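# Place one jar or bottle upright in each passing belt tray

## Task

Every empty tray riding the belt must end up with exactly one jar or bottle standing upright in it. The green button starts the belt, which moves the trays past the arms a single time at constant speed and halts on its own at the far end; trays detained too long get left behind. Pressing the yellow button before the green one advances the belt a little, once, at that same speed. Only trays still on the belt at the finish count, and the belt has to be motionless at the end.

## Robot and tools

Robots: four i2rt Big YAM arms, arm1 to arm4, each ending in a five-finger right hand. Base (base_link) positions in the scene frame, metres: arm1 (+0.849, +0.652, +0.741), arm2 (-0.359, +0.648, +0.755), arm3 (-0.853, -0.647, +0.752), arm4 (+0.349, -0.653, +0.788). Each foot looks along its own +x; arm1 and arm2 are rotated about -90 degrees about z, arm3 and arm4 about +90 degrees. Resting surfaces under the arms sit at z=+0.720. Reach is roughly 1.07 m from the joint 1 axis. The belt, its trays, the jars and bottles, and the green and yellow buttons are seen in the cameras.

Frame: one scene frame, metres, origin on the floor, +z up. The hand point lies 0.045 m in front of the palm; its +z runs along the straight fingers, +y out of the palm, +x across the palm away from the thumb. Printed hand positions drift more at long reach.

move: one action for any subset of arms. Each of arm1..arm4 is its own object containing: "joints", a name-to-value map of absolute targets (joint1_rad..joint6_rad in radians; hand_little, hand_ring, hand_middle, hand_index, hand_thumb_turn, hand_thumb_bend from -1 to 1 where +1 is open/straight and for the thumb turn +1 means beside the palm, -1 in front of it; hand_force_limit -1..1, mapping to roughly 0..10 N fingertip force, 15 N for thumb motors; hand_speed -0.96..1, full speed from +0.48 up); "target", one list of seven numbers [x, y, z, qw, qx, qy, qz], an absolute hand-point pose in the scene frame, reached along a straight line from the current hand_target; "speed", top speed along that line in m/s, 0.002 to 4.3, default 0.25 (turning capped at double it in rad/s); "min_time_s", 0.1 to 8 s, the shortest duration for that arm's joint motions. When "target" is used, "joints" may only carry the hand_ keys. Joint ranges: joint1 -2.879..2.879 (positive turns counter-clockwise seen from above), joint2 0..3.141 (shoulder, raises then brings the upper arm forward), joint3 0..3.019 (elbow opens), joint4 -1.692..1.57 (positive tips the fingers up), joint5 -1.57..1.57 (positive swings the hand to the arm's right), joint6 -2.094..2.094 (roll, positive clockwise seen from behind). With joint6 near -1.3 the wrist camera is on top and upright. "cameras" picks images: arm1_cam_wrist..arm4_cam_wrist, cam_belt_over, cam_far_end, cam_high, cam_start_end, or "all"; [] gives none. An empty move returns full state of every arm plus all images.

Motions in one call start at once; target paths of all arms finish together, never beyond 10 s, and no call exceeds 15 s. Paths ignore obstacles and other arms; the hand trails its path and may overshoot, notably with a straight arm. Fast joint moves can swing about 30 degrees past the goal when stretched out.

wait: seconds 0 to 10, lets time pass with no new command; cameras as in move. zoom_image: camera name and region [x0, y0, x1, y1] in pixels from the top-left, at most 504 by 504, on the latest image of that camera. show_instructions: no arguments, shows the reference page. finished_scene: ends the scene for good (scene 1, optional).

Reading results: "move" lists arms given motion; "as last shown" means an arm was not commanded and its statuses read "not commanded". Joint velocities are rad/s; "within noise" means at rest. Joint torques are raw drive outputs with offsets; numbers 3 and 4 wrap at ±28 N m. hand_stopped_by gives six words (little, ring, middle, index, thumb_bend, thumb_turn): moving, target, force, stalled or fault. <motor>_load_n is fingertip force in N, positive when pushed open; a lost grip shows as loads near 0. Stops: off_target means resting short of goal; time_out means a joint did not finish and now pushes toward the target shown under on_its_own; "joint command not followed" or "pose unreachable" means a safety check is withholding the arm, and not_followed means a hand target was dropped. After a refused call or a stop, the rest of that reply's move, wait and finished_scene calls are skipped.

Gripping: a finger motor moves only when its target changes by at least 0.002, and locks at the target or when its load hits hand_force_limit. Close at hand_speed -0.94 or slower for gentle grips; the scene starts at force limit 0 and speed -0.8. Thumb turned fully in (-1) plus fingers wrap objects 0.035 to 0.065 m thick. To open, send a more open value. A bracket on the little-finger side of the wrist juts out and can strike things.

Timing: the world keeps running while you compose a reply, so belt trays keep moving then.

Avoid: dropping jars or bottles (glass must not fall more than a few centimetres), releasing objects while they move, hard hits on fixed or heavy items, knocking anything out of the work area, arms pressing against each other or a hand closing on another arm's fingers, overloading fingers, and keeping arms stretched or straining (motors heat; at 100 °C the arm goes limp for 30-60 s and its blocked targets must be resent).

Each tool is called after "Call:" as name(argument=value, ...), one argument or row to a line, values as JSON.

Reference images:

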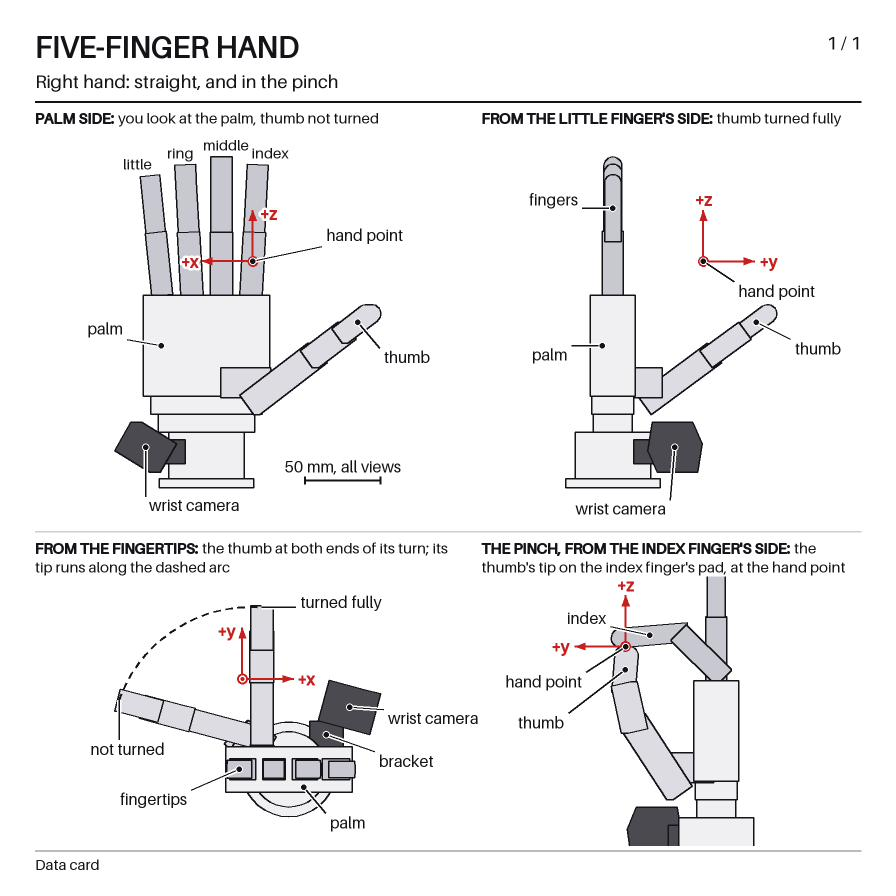

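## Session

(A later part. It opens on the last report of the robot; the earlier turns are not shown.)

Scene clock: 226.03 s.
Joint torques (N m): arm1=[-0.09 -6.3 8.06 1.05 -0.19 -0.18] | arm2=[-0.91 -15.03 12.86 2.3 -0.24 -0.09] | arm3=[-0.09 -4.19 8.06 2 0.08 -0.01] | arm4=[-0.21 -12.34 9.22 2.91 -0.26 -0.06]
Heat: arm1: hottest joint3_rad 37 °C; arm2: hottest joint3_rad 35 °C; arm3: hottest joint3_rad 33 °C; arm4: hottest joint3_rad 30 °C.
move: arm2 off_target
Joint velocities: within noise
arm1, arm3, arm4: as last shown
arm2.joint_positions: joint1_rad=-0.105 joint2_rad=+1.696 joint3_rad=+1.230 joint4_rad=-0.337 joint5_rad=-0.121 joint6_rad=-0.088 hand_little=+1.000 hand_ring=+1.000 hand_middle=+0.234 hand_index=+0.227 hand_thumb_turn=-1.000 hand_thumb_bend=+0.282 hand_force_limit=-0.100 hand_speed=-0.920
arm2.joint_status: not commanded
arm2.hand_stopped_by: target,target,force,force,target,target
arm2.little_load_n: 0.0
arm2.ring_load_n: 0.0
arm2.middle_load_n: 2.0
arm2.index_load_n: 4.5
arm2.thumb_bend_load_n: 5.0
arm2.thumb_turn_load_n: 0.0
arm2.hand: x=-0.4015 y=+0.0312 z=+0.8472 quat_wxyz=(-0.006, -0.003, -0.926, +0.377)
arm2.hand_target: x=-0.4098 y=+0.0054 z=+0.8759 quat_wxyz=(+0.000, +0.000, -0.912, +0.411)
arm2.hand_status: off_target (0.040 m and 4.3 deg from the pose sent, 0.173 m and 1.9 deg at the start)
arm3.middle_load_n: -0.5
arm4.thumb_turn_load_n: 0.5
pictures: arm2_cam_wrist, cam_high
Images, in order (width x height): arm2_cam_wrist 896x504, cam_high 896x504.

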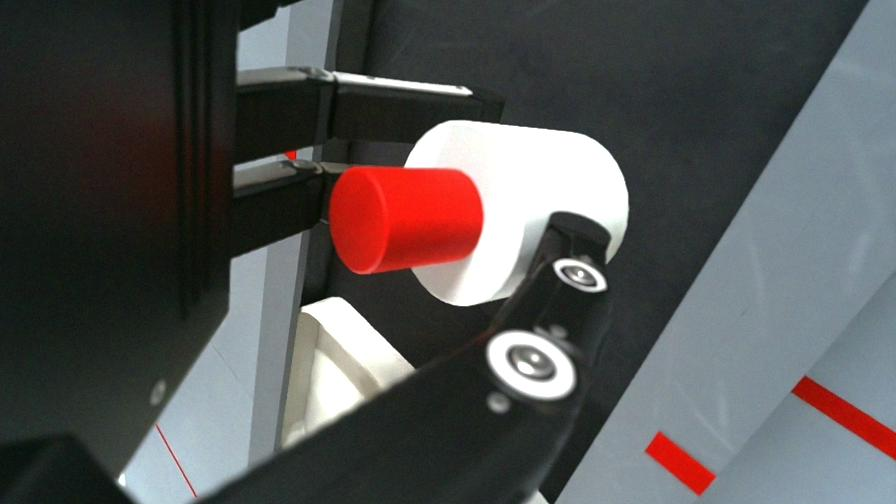

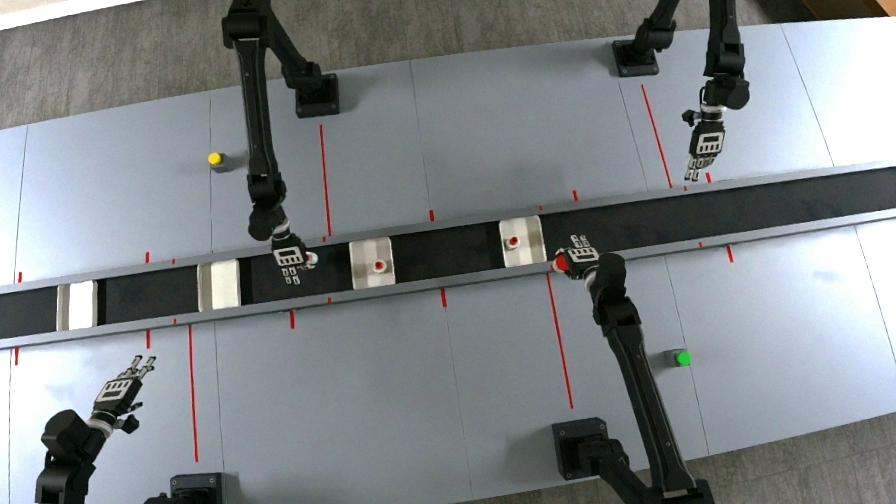

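Call:
move(
  arm2={"target": [-0.41, -0.012, 0.905, 0, 0, 0.9118, -0.4107], "speed": 0.06},
  cameras=[],
)

Call:
move(
  arm2={"target": [-0.41, -0.004, 0.873, 0, 0, 0.9118, -0.4107], "speed": 0.05},
  cameras=["cam_high", "arm2_cam_wrist"],
)

Scene clock: 227.87 s.
Joint torques (N m): arm1=[-0.15 -6.24 8.08 1.05 -0.19 -0.18] | arm2=[-0.67 -14.97 12.82 1.48 -0.14 0.01] | arm3=[-0.91 -3.96 8.1 2.02 0.07 0] | arm4=[-0.26 -12.28 9.22 2.92 -0.26 -0.08]
Heat: arm1: hottest joint3_rad 37 °C; arm2: hottest joint3_rad 35 °C; arm3: hottest joint3_rad 33 °C; arm4: hottest joint3_rad 30 °C.
move: arm2 off_target
Joint velocities: within noise
arm1, arm3, arm4: as last shown
arm1.thumb_bend_load_n: 8.0
arm1.thumb_turn_load_n: 0.0
arm2.joint_positions: joint1_rad=-0.105 joint2_rad=+1.703 joint3_rad=+1.328 joint4_rad=-0.395 joint5_rad=-0.121 joint6_rad=-0.088 hand_little=+1.000 hand_ring=+1.000 hand_middle=+0.234 hand_index=+0.227 hand_thumb_turn=-1.000 hand_thumb_bend=+0.282 hand_force_limit=-0.100 hand_speed=-0.920
arm2.joint_status: not commanded
arm2.hand_stopped_by: target,target,force,force,target,target
arm2.little_load_n: 0.0
arm2.ring_load_n: -0.5
arm2.middle_load_n: 2.0
arm2.index_load_n: 4.5
arm2.thumb_bend_load_n: 5.0
arm2.thumb_turn_load_n: 0.5
arm2.hand: x=-0.4046 y=+0.0072 z=+0.8825 quat_wxyz=(-0.004, -0.002, -0.920, +0.392)
arm2.hand_target: x=-0.4098 y=-0.0106 z=+0.9054 quat_wxyz=(+0.000, +0.000, -0.912, +0.411)
arm2.hand_status: off_target (0.030 m and 2.4 deg from the pose sent, 0.073 m and 4.2 deg at the start)
arm3.middle_load_n: 0.0
arm4.thumb_bend_load_n: 5.0
arm4.thumb_turn_load_n: 0.0

Scene clock: 229.07 s.
Joint torques (N m): arm1=[-0.09 -6.3 8.08 1.06 -0.19 -0.18] | arm2=[-1.49 -15.27 8.99 2.19 -0.26 -0.01] | arm3=[0.03 -3.55 8.12 2.09 0.09 0.03] | arm4=[-0.62 -12.28 9.24 2.89 -0.24 -0.07]
Heat: arm1: hottest joint3_rad 37 °C; arm2: hottest joint3_rad 35 °C; arm3: hottest joint3_rad 33 °C; arm4: hottest joint3_rad 30 °C.
move: arm2 done
Joint velocities: within noise
arm1, arm3, arm4: as last shown
arm1.thumb_bend_load_n: 8.5
arm1.thumb_turn_load_n: 0.5
arm2.joint_positions: joint1_rad=-0.105 joint2_rad=+1.720 joint3_rad=+1.307 joint4_rad=-0.339 joint5_rad=-0.121 joint6_rad=-0.088 hand_little=+1.000 hand_ring=+1.000 hand_middle=+0.234 hand_index=+0.227 hand_thumb_turn=-1.000 hand_thumb_bend=+0.282 hand_force_limit=-0.100 hand_speed=-0.920
arm2.joint_status: not commanded
arm2.hand_stopped_by: target,target,force,force,target,target
arm2.little_load_n: 0.0
arm2.ring_load_n: 0.0
arm2.middle_load_n: 2.0
arm2.index_load_n: 4.5
arm2.thumb_bend_load_n: 5.5
arm2.thumb_turn_load_n: 0.0
arm2.hand: x=-0.4055 y=+0.0026 z=+0.8699 quat_wxyz=(-0.002, -0.001, -0.917, +0.400)
arm2.hand_target: x=-0.4099 y=-0.0039 z=+0.8732 quat_wxyz=(+0.000, +0.000, -0.912, +0.411)
arm2.hand_status: done (0.009 m and 1.4 deg from the pose sent, 0.016 m and 2.4 deg at the start)
arm4.thumb_turn_load_n: 0.5
pictures: arm2_cam_wrist, cam_high
Images, in order (width x height): arm2_cam_wrist 896x504, cam_high 896x504.

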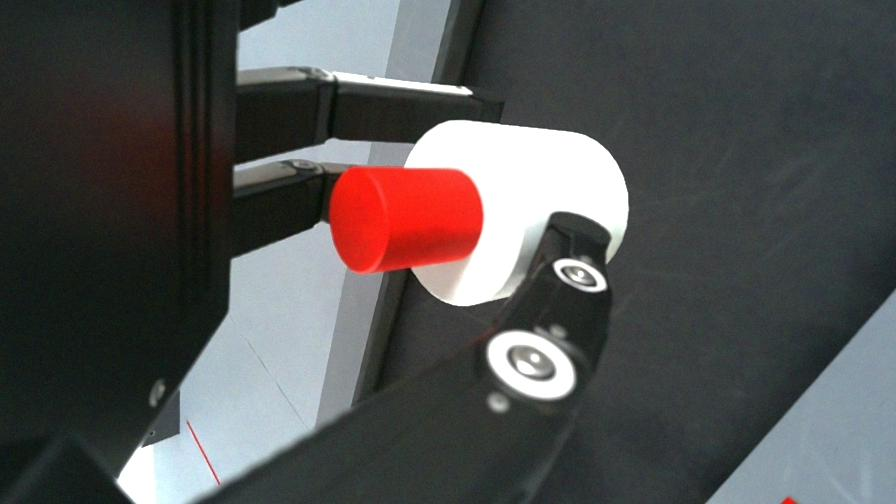

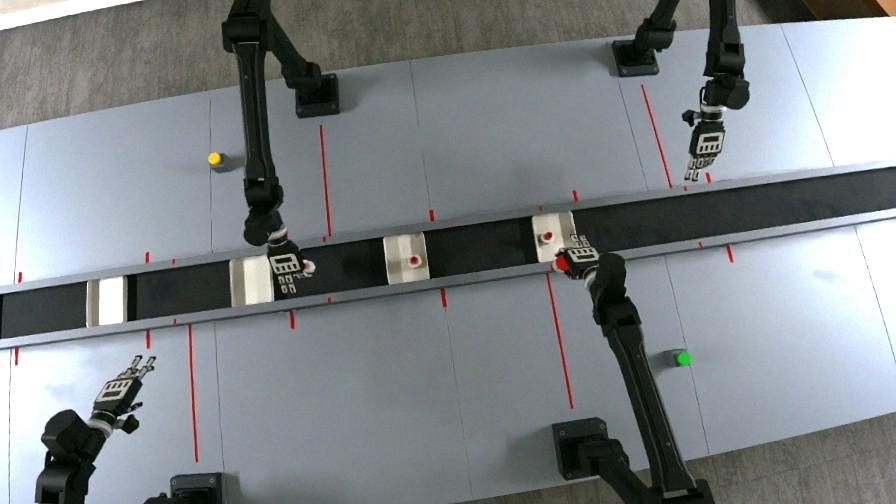

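Call:
wait(
  seconds=2.4,
  cameras=[],
)

Call:
move(
  arm2={"target": [-0.2, 0.001, 0.832, 0, 0, 0.9118, -0.4107], "speed": 0.0355},
  cameras=["cam_high", "arm2_cam_wrist"],
)

Scene clock: 231.90 s.
Joint torques (N m): arm1=[-0.15 -6.24 8.09 1.03 -0.19 -0.18] | arm2=[-1.03 -14.86 8.87 2.3 -0.2 -0.08] | arm3=[-0.32 -4.07 8.17 2.03 0.06 0] | arm4=[-0.26 -12.28 9.24 2.89 -0.25 -0.06]
Heat: arm1: hottest joint3_rad 36 °C; arm2: hottest joint3_rad 35 °C; arm3: hottest joint3_rad 33 °C; arm4: hottest joint3_rad 30 °C.
Joint velocities: within noise
arm1.joint_positions: joint1_rad=-0.116 joint2_rad=+1.241 joint3_rad=+1.031 joint4_rad=-0.517 joint5_rad=-0.113 joint6_rad=-0.086 hand_little=+1.000 hand_ring=+1.000 hand_middle=+0.294 hand_index=+0.293 hand_thumb_turn=-1.000 hand_thumb_bend=+0.282 hand_force_limit=-0.100 hand_speed=-0.920
arm1.joint_status: not commanded
arm1.hand_stopped_by: target,target,force,force,target,target
arm1.little_load_n: 0.0
arm1.ring_load_n: 0.0
arm1.middle_load_n: 3.5
arm1.index_load_n: 4.5
arm1.thumb_bend_load_n: 8.5
arm1.thumb_turn_load_n: 0.0
arm1.hand: x=+0.8240 y=+0.1566 z=+0.9486 quat_wxyz=(-0.003, -0.003, -0.912, +0.411)
arm1.hand_target: x=+0.8202 y=+0.1599 z=+0.9501 quat_wxyz=(+0.000, +0.000, -0.912, +0.411)
arm1.hand_status: not commanded
arm2.joint_positions: joint1_rad=-0.105 joint2_rad=+1.720 joint3_rad=+1.307 joint4_rad=-0.339 joint5_rad=-0.121 joint6_rad=-0.088 hand_little=+1.000 hand_ring=+1.000 hand_middle=+0.234 hand_index=+0.227 hand_thumb_turn=-1.000 hand_thumb_bend=+0.282 hand_force_limit=-0.100 hand_speed=-0.920
arm2.joint_status: not commanded
arm2.hand_stopped_by: target,target,force,force,target,target
arm2.little_load_n: 0.0
arm2.ring_load_n: 0.0
arm2.middle_load_n: 2.0
arm2.index_load_n: 5.0
arm2.thumb_bend_load_n: 5.0
arm2.thumb_turn_load_n: 0.0
arm2.hand: x=-0.4055 y=+0.0026 z=+0.8699 quat_wxyz=(-0.002, -0.001, -0.917, +0.400)
arm2.hand_target: x=-0.4099 y=-0.0039 z=+0.8732 quat_wxyz=(+0.000, +0.000, -0.912, +0.411)
arm2.hand_status: done (0.009 m and 1.4 deg from the pose sent, 0.016 m and 2.4 deg at the start)
arm3.joint_positions: joint1_rad=-0.088 joint2_rad=+0.865 joint3_rad=+0.893 joint4_rad=-0.742 joint5_rad=-0.097 joint6_rad=-0.096 hand_little=+1.000 hand_ring=+0.550 hand_middle=+1.000 hand_index=+0.550 hand_thumb_turn=-1.000 hand_thumb_bend=+0.750 hand_force_limit=-0.050 hand_speed=-0.700
arm3.joint_status: not commanded
arm3.hand_stopped_by: target,target,fault,target,target,target
arm3.little_load_n: 0.0
arm3.ring_load_n: 0.0
arm3.middle_load_n: 0.0
arm3.index_load_n: 0.0
arm3.thumb_bend_load_n: 0.0
arm3.thumb_turn_load_n: 0.0
arm3.hand: x=-0.8453 y=-0.2767 z=+1.0057 quat_wxyz=(-0.419, +0.908, +0.001, +0.004)
arm3.hand_target: x=-0.8500 y=-0.2800 z=+1.0001 quat_wxyz=(-0.411, +0.912, +0.000, +0.000)
arm3.hand_status: not commanded
arm4.joint_positions: joint1_rad=-0.025 joint2_rad=+1.412 joint3_rad=+1.043 joint4_rad=-0.377 joint5_rad=-0.023 joint6_rad=-0.020 hand_little=+1.000 hand_ring=+1.000 hand_middle=+0.265 hand_index=+0.271 hand_thumb_turn=-1.000 hand_thumb_bend=+0.282 hand_force_limit=-0.100 hand_speed=-0.920
arm4.joint_status: not commanded
arm4.hand_stopped_by: target,target,force,force,target,target
arm4.little_load_n: 0.0
arm4.ring_load_n: 0.0
arm4.middle_load_n: 2.5
arm4.index_load_n: 4.0
arm4.thumb_bend_load_n: 4.5
arm4.thumb_turn_load_n: 0.5
arm4.hand: x=+0.3393 y=-0.1110 z=+0.9379 quat_wxyz=(-0.400, +0.916, -0.006, +0.001)
arm4.hand_target: x=+0.3359 y=-0.1005 z=+0.9502 quat_wxyz=(-0.420, +0.908, +0.000, +0.000)
arm4.hand_status: not commanded
wait: 2.40 s; at rest from the start

Scene clock: 238.43 s.
Joint torques (N m): arm1=[-0.15 -6.24 8.06 1.05 -0.19 -0.17] | arm2=[0.15 -13.57 9.88 1.81 0.18 -0.03] | arm3=[-0.56 -3.84 8.23 1.92 0.06 -0.01] | arm4=[-0.44 -12.1 9.22 2.91 -0.25 -0.07]
Heat: arm1: hottest joint3_rad 36 °C; arm2: hottest joint3_rad 34 °C; arm3: hottest joint3_rad 33 °C; arm4: hottest joint3_rad 30 °C.
move: arm2 off_target
Joint velocities: within noise
arm1, arm3, arm4: as last shown
arm1.thumb_turn_load_n: 0.5
arm2.joint_positions: joint1_rad=+0.269 joint2_rad=+1.747 joint3_rad=+1.250 joint4_rad=-0.235 joint5_rad=+0.158 joint6_rad=+0.159 hand_little=+1.000 hand_ring=+1.000 hand_middle=+0.234 hand_index=+0.227 hand_thumb_turn=-1.000 hand_thumb_bend=+0.282 hand_force_limit=-0.100 hand_speed=-0.920
arm2.joint_status: not commanded
arm2.hand_stopped_by: target,target,force,force,target,target
arm2.little_load_n: 0.0
arm2.ring_load_n: 0.0
arm2.middle_load_n: 2.0
arm2.index_load_n: 4.5
arm2.thumb_bend_load_n: 5.5
arm2.thumb_turn_load_n: 0.0
arm2.hand: x=-0.2031 y=+0.0093 z=+0.8387 quat_wxyz=(-0.001, +0.001, -0.912, +0.411)
arm2.hand_target: x=-0.1999 y=+0.0014 z=+0.8320 quat_wxyz=(+0.000, +0.000, -0.912, +0.411)
arm2.hand_status: off_target (0.011 m and 0.2 deg from the pose sent, 0.209 m and 1.4 deg at the start)
arm3.thumb_turn_load_n: 0.5
arm4.thumb_turn_load_n: 0.0
pictures: arm2_cam_wrist, cam_high
Images, in order (width x height): arm2_cam_wrist 896x504, cam_high 896x504.

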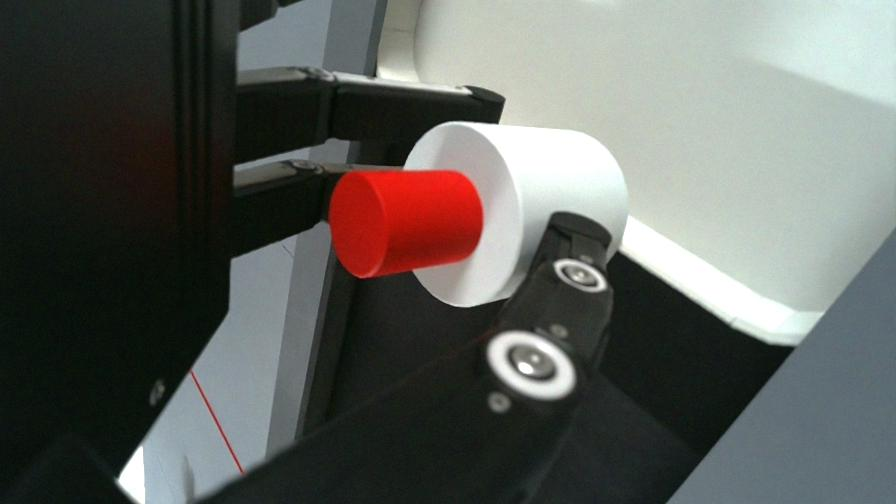

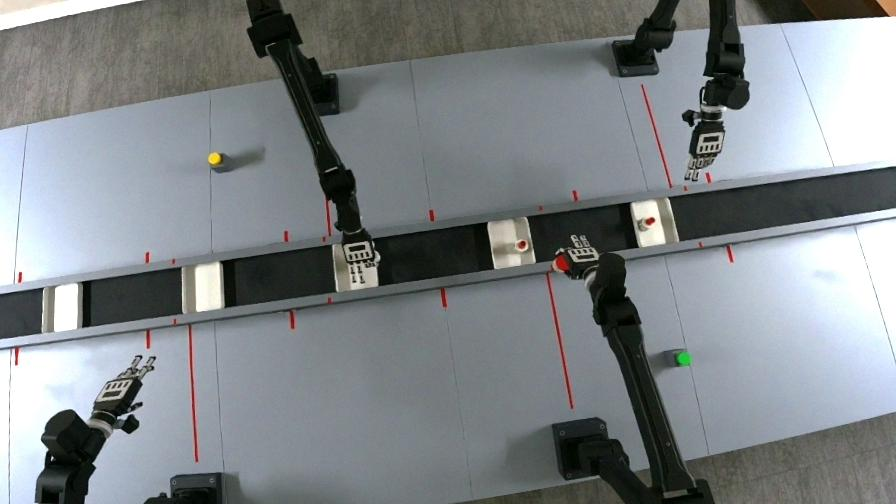

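Call:
wait(
  seconds=0.2,
  cameras=[],
)

Call:
move(
  arm2={"target": [-0.095, 0.0, 0.816, 0, 0, 0.9118, -0.4107], "speed": 0.0355},
  cameras=["cam_high", "arm2_cam_wrist"],
)

Call:
move(
  arm2={"target": [-0.02, 0.0, 0.816, 0, 0, 0.9118, -0.4107], "speed": 0.0365, "joints": {"hand_speed": -0.7, "hand_index": 0.55, "hand_middle": 0.55, "hand_thumb_bend": 0.75}},
  cameras=["cam_high", "arm2_cam_wrist"],
)

Call:
move(
  arm2={"target": [0.05, 0.0, 0.935, 0, 0, 0.9118, -0.4107], "speed": 0.055},
  cameras=["cam_high", "arm2_cam_wrist"],
)

Scene clock: 239.30 s.
Joint torques (N m): arm1=[-0.09 -6.3 8.06 1.05 -0.19 -0.18] | arm2=[-0.56 -14.68 9.78 1.88 0.13 0.04] | arm3=[-0.44 -3.72 8.13 1.92 0.03 0] | arm4=[-0.5 -12.28 9.26 2.96 -0.27 -0.08]
Heat: arm1: hottest joint3_rad 36 °C; arm2: hottest joint3_rad 34 °C; arm3: hottest joint3_rad 33 °C; arm4: hottest joint3_rad 30 °C.
Joint velocities: within noise
arm1.joint_positions: joint1_rad=-0.116 joint2_rad=+1.241 joint3_rad=+1.031 joint4_rad=-0.517 joint5_rad=-0.113 joint6_rad=-0.086 hand_little=+1.000 hand_ring=+1.000 hand_middle=+0.294 hand_index=+0.293 hand_thumb_turn=-1.000 hand_thumb_bend=+0.282 hand_force_limit=-0.100 hand_speed=-0.920
arm1.joint_status: not commanded
arm1.hand_stopped_by: target,target,force,force,target,target
arm1.little_load_n: -0.5
arm1.ring_load_n: 0.0
arm1.middle_load_n: 4.0
arm1.index_load_n: 4.5
arm1.thumb_bend_load_n: 8.5
arm1.thumb_turn_load_n: 0.0
arm1.hand: x=+0.8240 y=+0.1566 z=+0.9486 quat_wxyz=(-0.003, -0.003, -0.912, +0.411)
arm1.hand_target: x=+0.8202 y=+0.1599 z=+0.9501 quat_wxyz=(+0.000, +0.000, -0.912, +0.411)
arm1.hand_status: not commanded
arm2.joint_positions: joint1_rad=+0.270 joint2_rad=+1.764 joint3_rad=+1.250 joint4_rad=-0.235 joint5_rad=+0.162 joint6_rad=+0.160 hand_little=+1.000 hand_ring=+1.000 hand_middle=+0.234 hand_index=+0.227 hand_thumb_turn=-1.000 hand_thumb_bend=+0.282 hand_force_limit=-0.100 hand_speed=-0.920
arm2.joint_status: not commanded
arm2.hand_stopped_by: target,target,force,force,target,target
arm2.little_load_n: 0.0
arm2.ring_load_n: 0.0
arm2.middle_load_n: 1.0
arm2.index_load_n: 4.0
arm2.thumb_bend_load_n: 4.0
arm2.thumb_turn_load_n: -0.5
arm2.hand: x=-0.2040 y=+0.0100 z=+0.8278 quat_wxyz=(+0.002, +0.000, -0.915, +0.404)
arm2.hand_target: x=-0.2002 y=+0.0013 z=+0.8321 quat_wxyz=(+0.000, +0.000, -0.912, +0.411)
arm2.hand_status: off_target (0.011 m and 0.9 deg from the pose sent, 0.209 m and 1.4 deg at the start)
arm3.joint_positions: joint1_rad=-0.088 joint2_rad=+0.865 joint3_rad=+0.893 joint4_rad=-0.742 joint5_rad=-0.097 joint6_rad=-0.096 hand_little=+1.000 hand_ring=+0.550 hand_middle=+1.000 hand_index=+0.550 hand_thumb_turn=-1.000 hand_thumb_bend=+0.750 hand_force_limit=-0.050 hand_speed=-0.700
arm3.joint_status: not commanded
arm3.hand_stopped_by: target,target,fault,target,target,target
arm3.little_load_n: 0.0
arm3.ring_load_n: 0.0
arm3.middle_load_n: 0.0
arm3.index_load_n: 0.0
arm3.thumb_bend_load_n: 0.0
arm3.thumb_turn_load_n: 0.0
arm3.hand: x=-0.8453 y=-0.2767 z=+1.0057 quat_wxyz=(-0.419, +0.908, +0.001, +0.004)
arm3.hand_target: x=-0.8500 y=-0.2800 z=+1.0001 quat_wxyz=(-0.411, +0.912, +0.000, +0.000)
arm3.hand_status: not commanded
arm4.joint_positions: joint1_rad=-0.025 joint2_rad=+1.412 joint3_rad=+1.043 joint4_rad=-0.377 joint5_rad=-0.023 joint6_rad=-0.020 hand_little=+1.000 hand_ring=+1.000 hand_middle=+0.265 hand_index=+0.271 hand_thumb_turn=-1.000 hand_thumb_bend=+0.282 hand_force_limit=-0.100 hand_speed=-0.920
arm4.joint_status: not commanded
arm4.hand_stopped_by: target,target,force,force,target,target
arm4.little_load_n: 0.0
arm4.ring_load_n: 0.0
arm4.middle_load_n: 2.5
arm4.index_load_n: 4.5
arm4.thumb_bend_load_n: 5.0
arm4.thumb_turn_load_n: 0.0
arm4.hand: x=+0.3393 y=-0.1110 z=+0.9379 quat_wxyz=(-0.400, +0.916, -0.006, +0.001)
arm4.hand_target: x=+0.3359 y=-0.1005 z=+0.9502 quat_wxyz=(-0.420, +0.908, +0.000, +0.000)
arm4.hand_status: not commanded
wait: 0.20 s; no rest

Scene clock: 242.87 s.
Joint torques (N m): arm1=[-0.09 -6.3 8.08 1.05 -0.19 -0.17] | arm2=[0.03 -13.92 10.61 0.94 0.31 -0.01] | arm3=[-0.38 -3.84 8.24 2.03 0.06 0.01] | arm4=[-0.38 -12.22 9.26 2.89 -0.26 -0.08]
Heat: arm1: hottest joint3_rad 36 °C; arm2: hottest joint3_rad 34 °C; arm3: hottest joint3_rad 33 °C; arm4: hottest joint3_rad 30 °C.
move: arm2 off_target
Joint velocities: within noise
arm1, arm3, arm4: as last shown
arm1.little_load_n: 0.0
arm1.thumb_turn_load_n: 0.5
arm2.joint_positions: joint1_rad=+0.445 joint2_rad=+1.837 joint3_rad=+1.344 joint4_rad=-0.245 joint5_rad=+0.287 joint6_rad=+0.284 hand_little=+1.000 hand_ring=+1.000 hand_middle=+0.234 hand_index=+0.227 hand_thumb_turn=-1.000 hand_thumb_bend=+0.282 hand_force_limit=-0.100 hand_speed=-0.920
arm2.joint_status: not commanded
arm2.hand_stopped_by: target,target,force,force,target,target
arm2.little_load_n: 0.0
arm2.ring_load_n: 0.0
arm2.middle_load_n: 1.0
arm2.index_load_n: 4.0
arm2.thumb_bend_load_n: 4.0
arm2.thumb_turn_load_n: 0.0
arm2.hand: x=-0.0980 y=+0.0058 z=+0.8270 quat_wxyz=(-0.006, -0.002, -0.908, +0.420)
arm2.hand_target: x=-0.0951 y=+0.0006 z=+0.8159 quat_wxyz=(+0.000, +0.000, -0.912, +0.411)
arm2.hand_status: off_target (0.013 m and 1.3 deg from the pose sent, 0.110 m and 0.9 deg at the start)
arm4.little_load_n: -0.5
arm4.index_load_n: 4.0
arm4.thumb_bend_load_n: 4.5
pictures: arm2_cam_wrist, cam_high
Images, in order (width x height): arm2_cam_wrist 896x504, cam_high 896x504.

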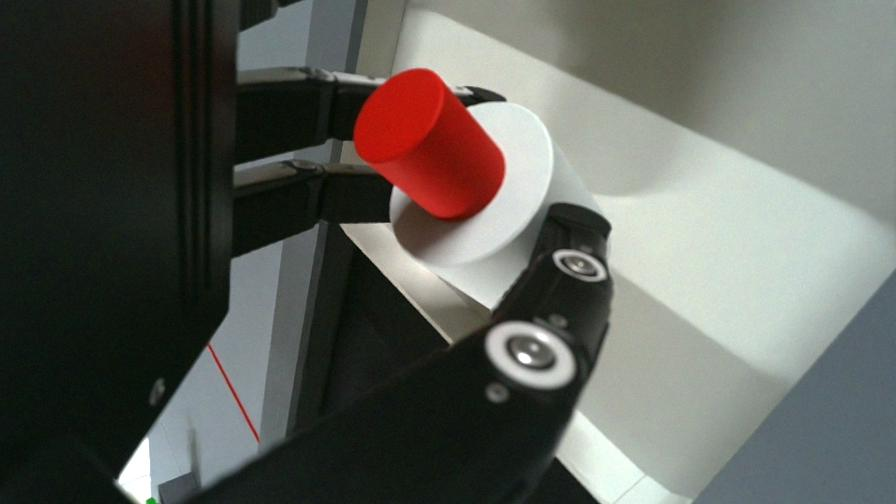

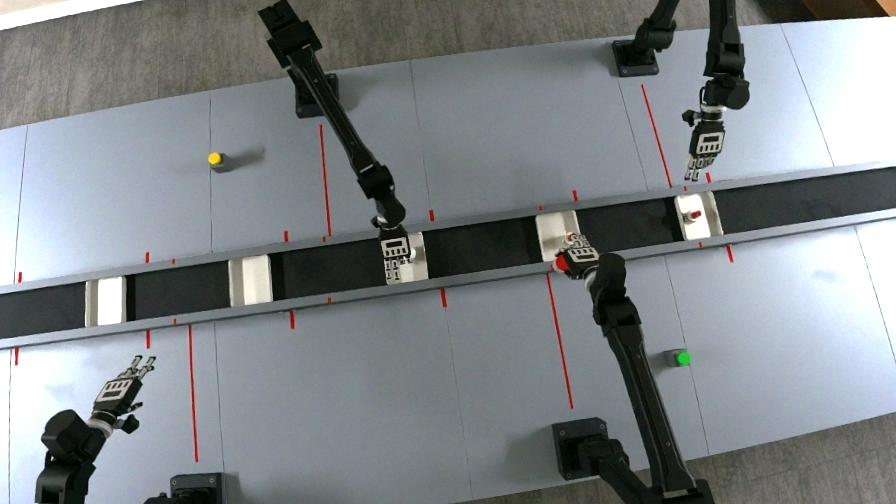

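Scene clock: 245.47 s.
Joint torques (N m): arm1=[-0.15 -6.3 8.08 1.05 -0.19 -0.18] | arm2=[-0.32 -15.85 11.52 0.94 0.35 -0.04] | arm3=[-0.73 -3.96 8.09 1.89 0.07 0] | arm4=[-0.32 -11.93 9.24 2.85 -0.26 -0.08]
Heat: arm1: hottest joint3_rad 36 °C; arm2: hottest joint3_rad 34 °C; arm3: hottest joint3_rad 33 °C; arm4: hottest joint3_rad 30 °C.
move: arm2 off_target
Joint velocities: within noise
arm1, arm3, arm4: as last shown
arm1.middle_load_n: 3.5
arm1.thumb_turn_load_n: 0.0
arm2.joint_positions: joint1_rad=+0.557 joint2_rad=+1.929 joint3_rad=+1.457 joint4_rad=-0.327 joint5_rad=+0.366 joint6_rad=+0.361 hand_little=+1.000 hand_ring=+1.000 hand_middle=+0.550 hand_index=+0.550 hand_thumb_turn=-1.000 hand_thumb_bend=+0.750 hand_force_limit=-0.100 hand_speed=-0.700
arm2.joint_status: all done
arm2.hand_stopped_by: target,target,target,target,target,target
arm2.little_load_n: 0.0
arm2.ring_load_n: 0.0
arm2.middle_load_n: 0.5
arm2.index_load_n: 0.0
arm2.thumb_bend_load_n: 0.0
arm2.thumb_turn_load_n: 0.5
arm2.hand: x=-0.0267 y=+0.0122 z=+0.8101 quat_wxyz=(+0.002, +0.004, -0.914, +0.406)
arm2.hand_target: x=-0.0201 y=+0.0005 z=+0.8161 quat_wxyz=(+0.000, +0.000, -0.912, +0.411)
arm2.hand_status: off_target (0.015 m and 0.8 deg from the pose sent, 0.079 m and 1.3 deg at the start)
arm4.little_load_n: 0.0
arm4.thumb_bend_load_n: 5.0
arm4.thumb_turn_load_n: 0.5
pictures: arm2_cam_wrist, cam_high
Images, in order (width x height): arm2_cam_wrist 896x504, cam_high 896x504.

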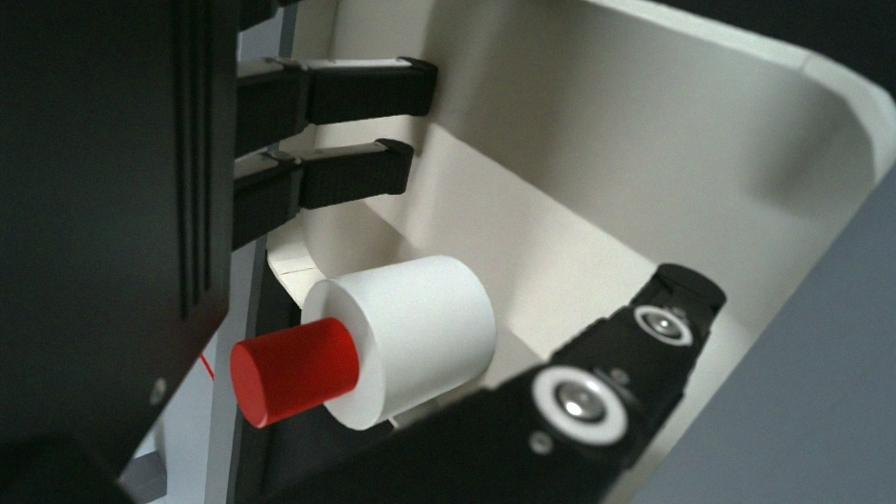

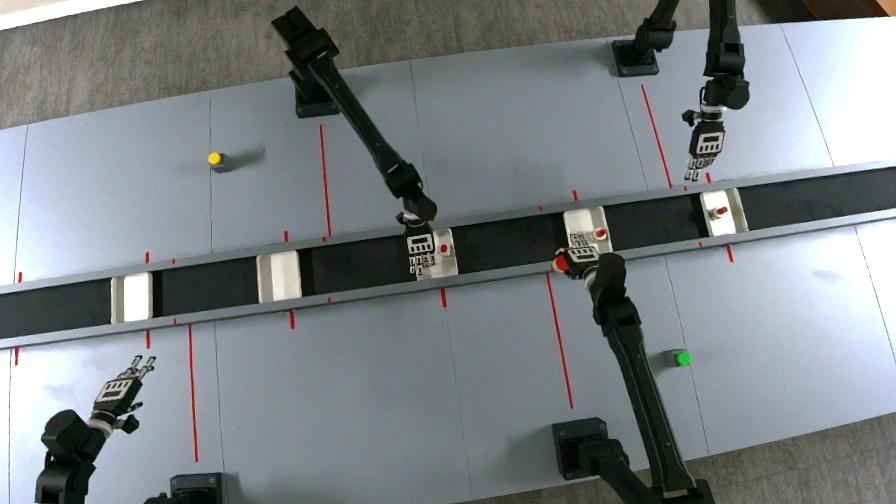

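Scene clock: 248.47 s.
Joint torques (N m): arm1=[-0.21 -6.24 8.06 1.05 -0.19 -0.18] | arm2=[0.44 -18.96 13.18 1.17 0.37 0.03] | arm3=[-0.56 -3.66 8.21 1.96 0.04 0.02] | arm4=[-0.44 -12.34 9.25 2.91 -0.27 -0.06]
Heat: arm1: hottest joint3_rad 36 °C; arm2: hottest joint3_rad 35 °C; arm3: hottest joint3_rad 33 °C; arm4: hottest joint3_rad 30 °C.
move: arm2 off_target
Joint velocities: within noise
arm1, arm3, arm4: as last shown
arm1.thumb_turn_load_n: 0.5
arm2.joint_positions: joint1_rad=+0.642 joint2_rad=+1.941 joint3_rad=+1.787 joint4_rad=-0.694 joint5_rad=+0.430 joint6_rad=+0.429 hand_little=+1.000 hand_ring=+1.000 hand_middle=+0.550 hand_index=+0.550 hand_thumb_turn=-1.000 hand_thumb_bend=+0.750 hand_force_limit=-0.100 hand_speed=-0.700
arm2.joint_status: not commanded
arm2.hand_stopped_by: target,target,target,target,target,target
arm2.little_load_n: 0.0
arm2.ring_load_n: 0.0
arm2.middle_load_n: 0.0
arm2.index_load_n: 0.0
arm2.thumb_bend_load_n: 0.0
arm2.thumb_turn_load_n: 0.0
arm2.hand: x=+0.0370 y=+0.0102 z=+0.9169 quat_wxyz=(+0.010, +0.005, -0.917, +0.398)
arm2.hand_target: x=+0.0494 y=+0.0009 z=+0.9351 quat_wxyz=(+0.000, +0.000, -0.912, +0.411)
arm2.hand_status: off_target (0.024 m and 2.0 deg from the pose sent, 0.147 m and 0.8 deg at the start)
arm4.index_load_n: 4.5
pictures: arm2_cam_wrist, cam_high
Images, in order (width x height): arm2_cam_wrist 896x504, cam_high 896x504.

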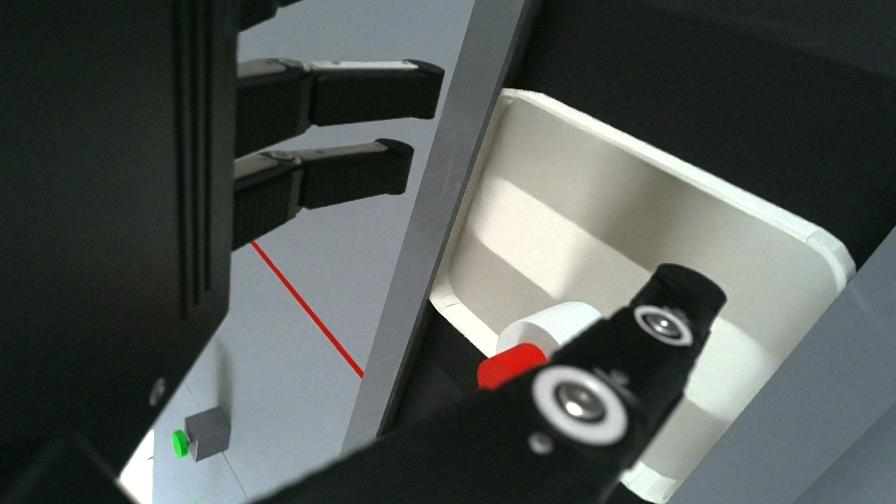

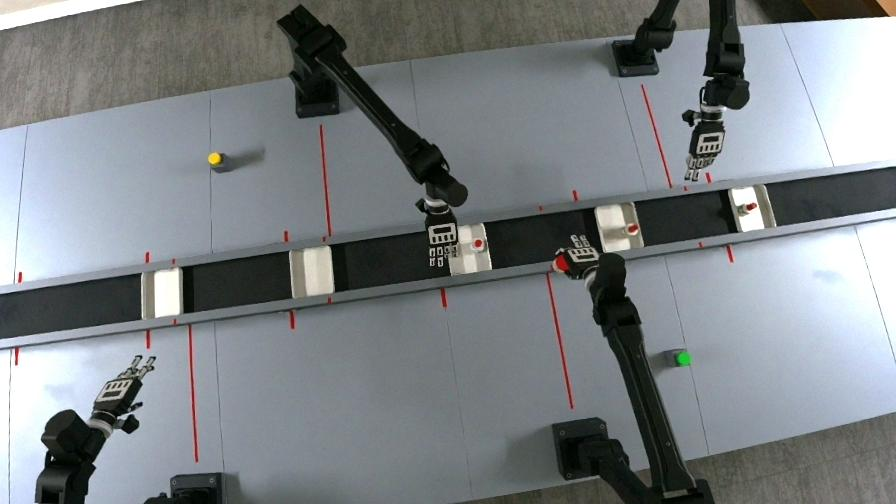

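Call:
zoom_image(
  camera="cam_high",
  region=[420, 190, 660, 310],
)

Scaled by 2.100 from the camera's image (finer frame: 1280x720).

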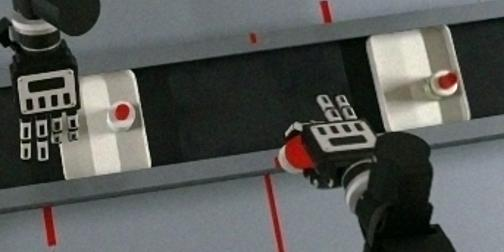

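Call:
move(
  arm2={"target": [-0.02, 0.25, 1.0, 0, 0, 0.9118, -0.4107], "speed": 0.12},
  cameras=[],
)

Call:
wait(
  seconds=6.5,
  cameras=["cam_high"],
)

Scene clock: 252.20 s.
Joint torques (N m): arm1=[-0.15 -6.24 8.08 1.03 -0.19 -0.18] | arm2=[0.5 -11.16 9.13 1.05 0.4 0.08] | arm3=[-0.67 -3.66 8.18 2.07 0.03 -0.01] | arm4=[-0.38 -12.1 9.17 2.86 -0.25 -0.07]
Heat: arm1: hottest joint3_rad 36 °C; arm2: hottest joint3_rad 34 °C; arm3: hottest joint3_rad 32 °C; arm4: hottest joint3_rad 30 °C.
move: arm2 done
Joint velocities: within noise
arm1, arm3, arm4: as last shown
arm1.thumb_turn_load_n: 0.0
arm2.joint_positions: joint1_rad=+0.845 joint2_rad=+1.332 joint3_rad=+1.232 joint4_rad=-0.803 joint5_rad=+0.562 joint6_rad=+0.602 hand_little=+1.000 hand_ring=+1.000 hand_middle=+0.550 hand_index=+0.550 hand_thumb_turn=-1.000 hand_thumb_bend=+0.750 hand_force_limit=-0.100 hand_speed=-0.700
arm2.joint_status: not commanded
arm2.hand_stopped_by: target,target,target,target,target,target
arm2.little_load_n: 0.0
arm2.ring_load_n: -0.5
arm2.middle_load_n: 0.0
arm2.index_load_n: 0.0
arm2.thumb_bend_load_n: 0.0
arm2.thumb_turn_load_n: 0.0
arm2.hand: x=-0.0199 y=+0.2467 z=+0.9945 quat_wxyz=(+0.003, +0.002, -0.913, +0.408)
arm2.hand_target: x=-0.0200 y=+0.2500 z=+1.0000 quat_wxyz=(+0.000, +0.000, -0.912, +0.411)
arm2.hand_status: done (0.006 m and 0.5 deg from the pose sent, 0.260 m and 2.0 deg at the start)
arm4.index_load_n: 4.0
arm4.thumb_turn_load_n: 0.0

Scene clock: 258.70 s.
Joint torques (N m): arm1=[-0.21 -6.24 8.08 1.06 -0.19 -0.18] | arm2=[-0.56 -10.99 9.28 1.22 0.44 -0.01] | arm3=[-0.67 -3.9 8.25 2.1 0.05 -0.02] | arm4=[-0.38 -12.22 9.22 2.97 -0.27 -0.08]
Heat: arm1: hottest joint3_rad 35 °C; arm2: hottest joint3_rad 34 °C; arm3: hottest joint3_rad 32 °C; arm4: hottest joint3_rad 30 °C.
Joint velocities: within noise
arm1.joint_positions: joint1_rad=-0.116 joint2_rad=+1.241 joint3_rad=+1.031 joint4_rad=-0.517 joint5_rad=-0.113 joint6_rad=-0.086 hand_little=+1.000 hand_ring=+1.000 hand_middle=+0.294 hand_index=+0.293 hand_thumb_turn=-1.000 hand_thumb_bend=+0.282 hand_force_limit=-0.100 hand_speed=-0.920
arm1.joint_status: not commanded
arm1.hand_stopped_by: target,target,force,force,target,target
arm1.little_load_n: 0.0
arm1.ring_load_n: 0.0
arm1.middle_load_n: 3.5
arm1.index_load_n: 4.5
arm1.thumb_bend_load_n: 8.0
arm1.thumb_turn_load_n: 0.5
arm1.hand: x=+0.8240 y=+0.1566 z=+0.9486 quat_wxyz=(-0.003, -0.003, -0.912, +0.411)
arm1.hand_target: x=+0.8202 y=+0.1599 z=+0.9501 quat_wxyz=(+0.000, +0.000, -0.912, +0.411)
arm1.hand_status: not commanded
arm2.joint_positions: joint1_rad=+0.845 joint2_rad=+1.332 joint3_rad=+1.232 joint4_rad=-0.803 joint5_rad=+0.562 joint6_rad=+0.602 hand_little=+1.000 hand_ring=+1.000 hand_middle=+0.550 hand_index=+0.550 hand_thumb_turn=-1.000 hand_thumb_bend=+0.750 hand_force_limit=-0.100 hand_speed=-0.700
arm2.joint_status: not commanded
arm2.hand_stopped_by: target,target,target,target,target,target
arm2.little_load_n: 0.0
arm2.ring_load_n: 0.0
arm2.middle_load_n: 0.0
arm2.index_load_n: 0.0
arm2.thumb_bend_load_n: 0.0
arm2.thumb_turn_load_n: 0.0
arm2.hand: x=-0.0199 y=+0.2467 z=+0.9945 quat_wxyz=(+0.003, +0.002, -0.913, +0.408)
arm2.hand_target: x=-0.0200 y=+0.2500 z=+1.0000 quat_wxyz=(+0.000, +0.000, -0.912, +0.411)
arm2.hand_status: done (0.006 m and 0.5 deg from the pose sent, 0.260 m and 2.0 deg at the start)
arm3.joint_positions: joint1_rad=-0.088 joint2_rad=+0.865 joint3_rad=+0.893 joint4_rad=-0.742 joint5_rad=-0.097 joint6_rad=-0.096 hand_little=+1.000 hand_ring=+0.550 hand_middle=+1.000 hand_index=+0.550 hand_thumb_turn=-1.000 hand_thumb_bend=+0.750 hand_force_limit=-0.050 hand_speed=-0.700
arm3.joint_status: not commanded
arm3.hand_stopped_by: target,target,fault,target,target,target
arm3.little_load_n: 0.0
arm3.ring_load_n: 0.0
arm3.middle_load_n: 0.0
arm3.index_load_n: 0.0
arm3.thumb_bend_load_n: 0.0
arm3.thumb_turn_load_n: 0.0
arm3.hand: x=-0.8453 y=-0.2767 z=+1.0057 quat_wxyz=(-0.419, +0.908, +0.001, +0.004)
arm3.hand_target: x=-0.8500 y=-0.2800 z=+1.0001 quat_wxyz=(-0.411, +0.912, +0.000, +0.000)
arm3.hand_status: not commanded
arm4.joint_positions: joint1_rad=-0.025 joint2_rad=+1.412 joint3_rad=+1.043 joint4_rad=-0.377 joint5_rad=-0.023 joint6_rad=-0.020 hand_little=+1.000 hand_ring=+1.000 hand_middle=+0.265 hand_index=+0.271 hand_thumb_turn=-1.000 hand_thumb_bend=+0.282 hand_force_limit=-0.100 hand_speed=-0.920
arm4.joint_status: not commanded
arm4.hand_stopped_by: target,target,force,force,target,target
arm4.little_load_n: 0.0
arm4.ring_load_n: 0.0
arm4.middle_load_n: 2.5
arm4.index_load_n: 4.0
arm4.thumb_bend_load_n: 4.5
arm4.thumb_turn_load_n: 0.5
arm4.hand: x=+0.3393 y=-0.1110 z=+0.9379 quat_wxyz=(-0.400, +0.916, -0.006, +0.001)
arm4.hand_target: x=+0.3359 y=-0.1005 z=+0.9502 quat_wxyz=(-0.420, +0.908, +0.000, +0.000)
arm4.hand_status: not commanded
wait: 6.50 s; at rest by 0.27 s
Images, in order (width x height): cam_high 896x504.

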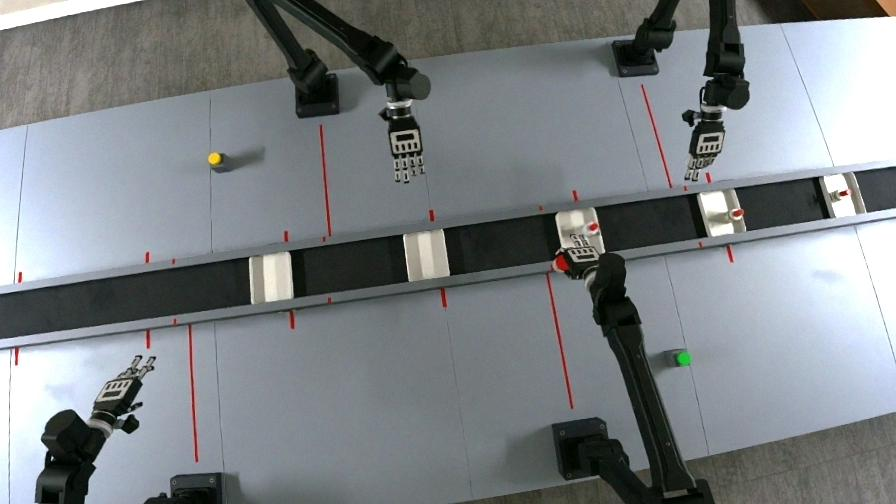

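Call:
move(
  arm4={"target": [0.331, 0.015, 0.94, -0.4202, 0.9074, 0, 0], "speed": 0.065},
  cameras=[],
)

Call:
move(
  arm4={"target": [0.33, 0.004, 0.882, -0.4202, 0.9074, 0, 0], "speed": 0.05},
  cameras=["cam_high", "arm4_cam_wrist"],
)

Scene clock: 261.47 s.
Joint torques (N m): arm1=[-0.15 -6.18 8.08 1.05 -0.19 -0.17] | arm2=[0.03 -10.99 9.02 1.16 0.47 0.04] | arm3=[-0.21 -3.55 8.17 2.07 0.05 0] | arm4=[-0.03 -16.44 12.07 1.81 0.06 0.04]
Heat: arm1: hottest joint3_rad 35 °C; arm2: hottest joint3_rad 34 °C; arm3: hottest joint3_rad 32 °C; arm4: hottest joint3_rad 30 °C.
move: arm4 off_target
Joint velocities: within noise
arm1, arm2, arm3: as last shown
arm1.index_load_n: 4.0
arm1.thumb_bend_load_n: 8.5
arm2.little_load_n: -0.5
arm4.joint_positions: joint1_rad=-0.013 joint2_rad=+1.704 joint3_rad=+1.322 joint4_rad=-0.374 joint5_rad=-0.018 joint6_rad=-0.020 hand_little=+1.000 hand_ring=+1.000 hand_middle=+0.265 hand_index=+0.271 hand_thumb_turn=-1.000 hand_thumb_bend=+0.282 hand_force_limit=-0.100 hand_speed=-0.920
arm4.joint_status: not commanded
arm4.hand_stopped_by: target,target,force,force,target,target
arm4.little_load_n: 0.0
arm4.ring_load_n: 0.0
arm4.middle_load_n: 2.5
arm4.index_load_n: 4.0
arm4.thumb_bend_load_n: 5.0
arm4.thumb_turn_load_n: 0.0
arm4.hand: x=+0.3375 y=-0.0049 z=+0.9131 quat_wxyz=(-0.395, +0.918, -0.002, +0.001)
arm4.hand_target: x=+0.3310 y=+0.0134 z=+0.9404 quat_wxyz=(-0.420, +0.907, +0.000, +0.000)
arm4.hand_status: off_target (0.034 m and 3.1 deg from the pose sent, 0.126 m and 2.6 deg at the start)

Scene clock: 263.17 s.
Joint torques (N m): arm1=[-0.15 -6.18 8.09 1.06 -0.19 -0.18] | arm2=[0.09 -11.46 9.14 1.13 0.45 0.08] | arm3=[-0.44 -3.9 7.99 1.95 0.04 -0.02] | arm4=[0.09 -16.67 8.58 2.93 0.04 0.04]
Heat: arm1: hottest joint3_rad 35 °C; arm2: hottest joint3_rad 34 °C; arm3: hottest joint3_rad 32 °C; arm4: hottest joint3_rad 30 °C.
move: arm4 off_target
Joint velocities: within noise
arm1, arm2, arm3: as last shown
arm1.index_load_n: 4.5
arm2.little_load_n: 0.0
arm3.middle_load_n: -0.5
arm4.joint_positions: joint1_rad=-0.013 joint2_rad=+1.740 joint3_rad=+1.245 joint4_rad=-0.247 joint5_rad=-0.017 joint6_rad=-0.020 hand_little=+1.000 hand_ring=+1.000 hand_middle=+0.265 hand_index=+0.271 hand_thumb_turn=-1.000 hand_thumb_bend=+0.282 hand_force_limit=-0.100 hand_speed=-0.920
arm4.joint_status: not commanded
arm4.hand_stopped_by: target,target,force,force,target,target
arm4.little_load_n: 0.0
arm4.ring_load_n: 0.0
arm4.middle_load_n: 2.5
arm4.index_load_n: 4.0
arm4.thumb_bend_load_n: 5.0
arm4.thumb_turn_load_n: 0.5
arm4.hand: x=+0.3370 y=-0.0067 z=+0.8721 quat_wxyz=(-0.402, +0.916, -0.002, +0.001)
arm4.hand_target: x=+0.3300 y=+0.0036 z=+0.8823 quat_wxyz=(-0.420, +0.907, +0.000, +0.000)
arm4.hand_status: off_target (0.016 m and 2.3 deg from the pose sent, 0.033 m and 3.1 deg at the start)
pictures: arm4_cam_wrist, cam_high
Images, in order (width x height): arm4_cam_wrist 896x504, cam_high 896x504.

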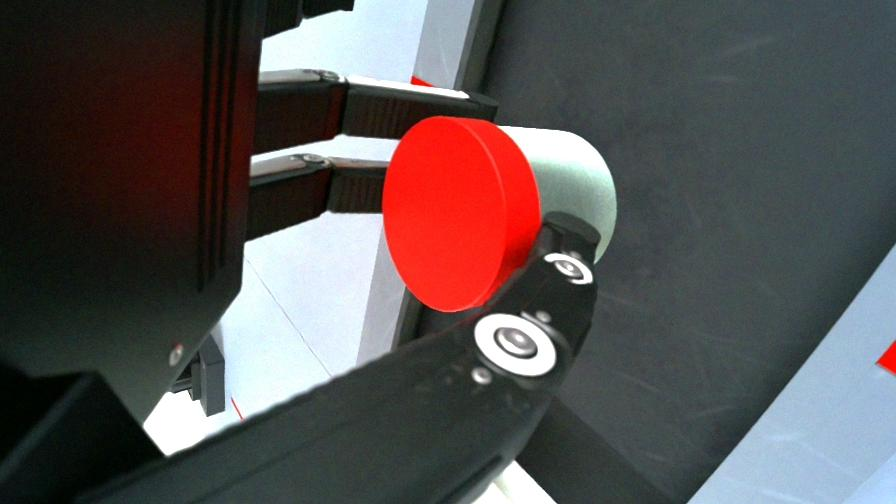

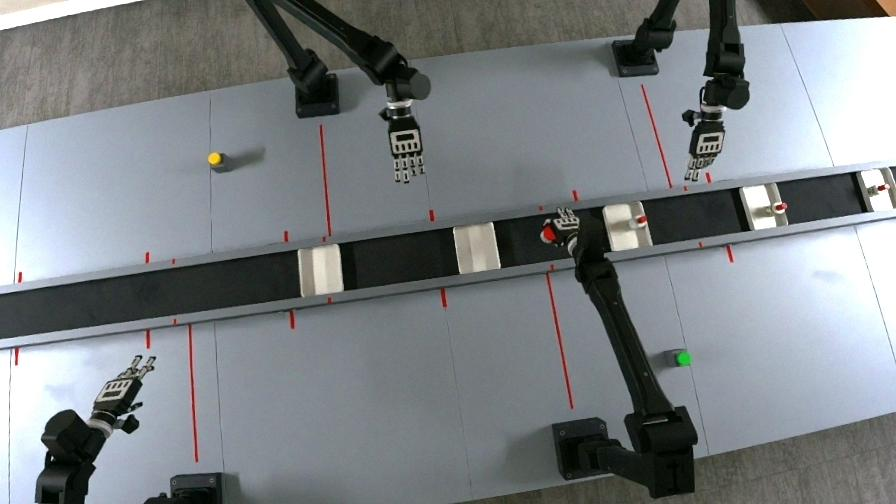

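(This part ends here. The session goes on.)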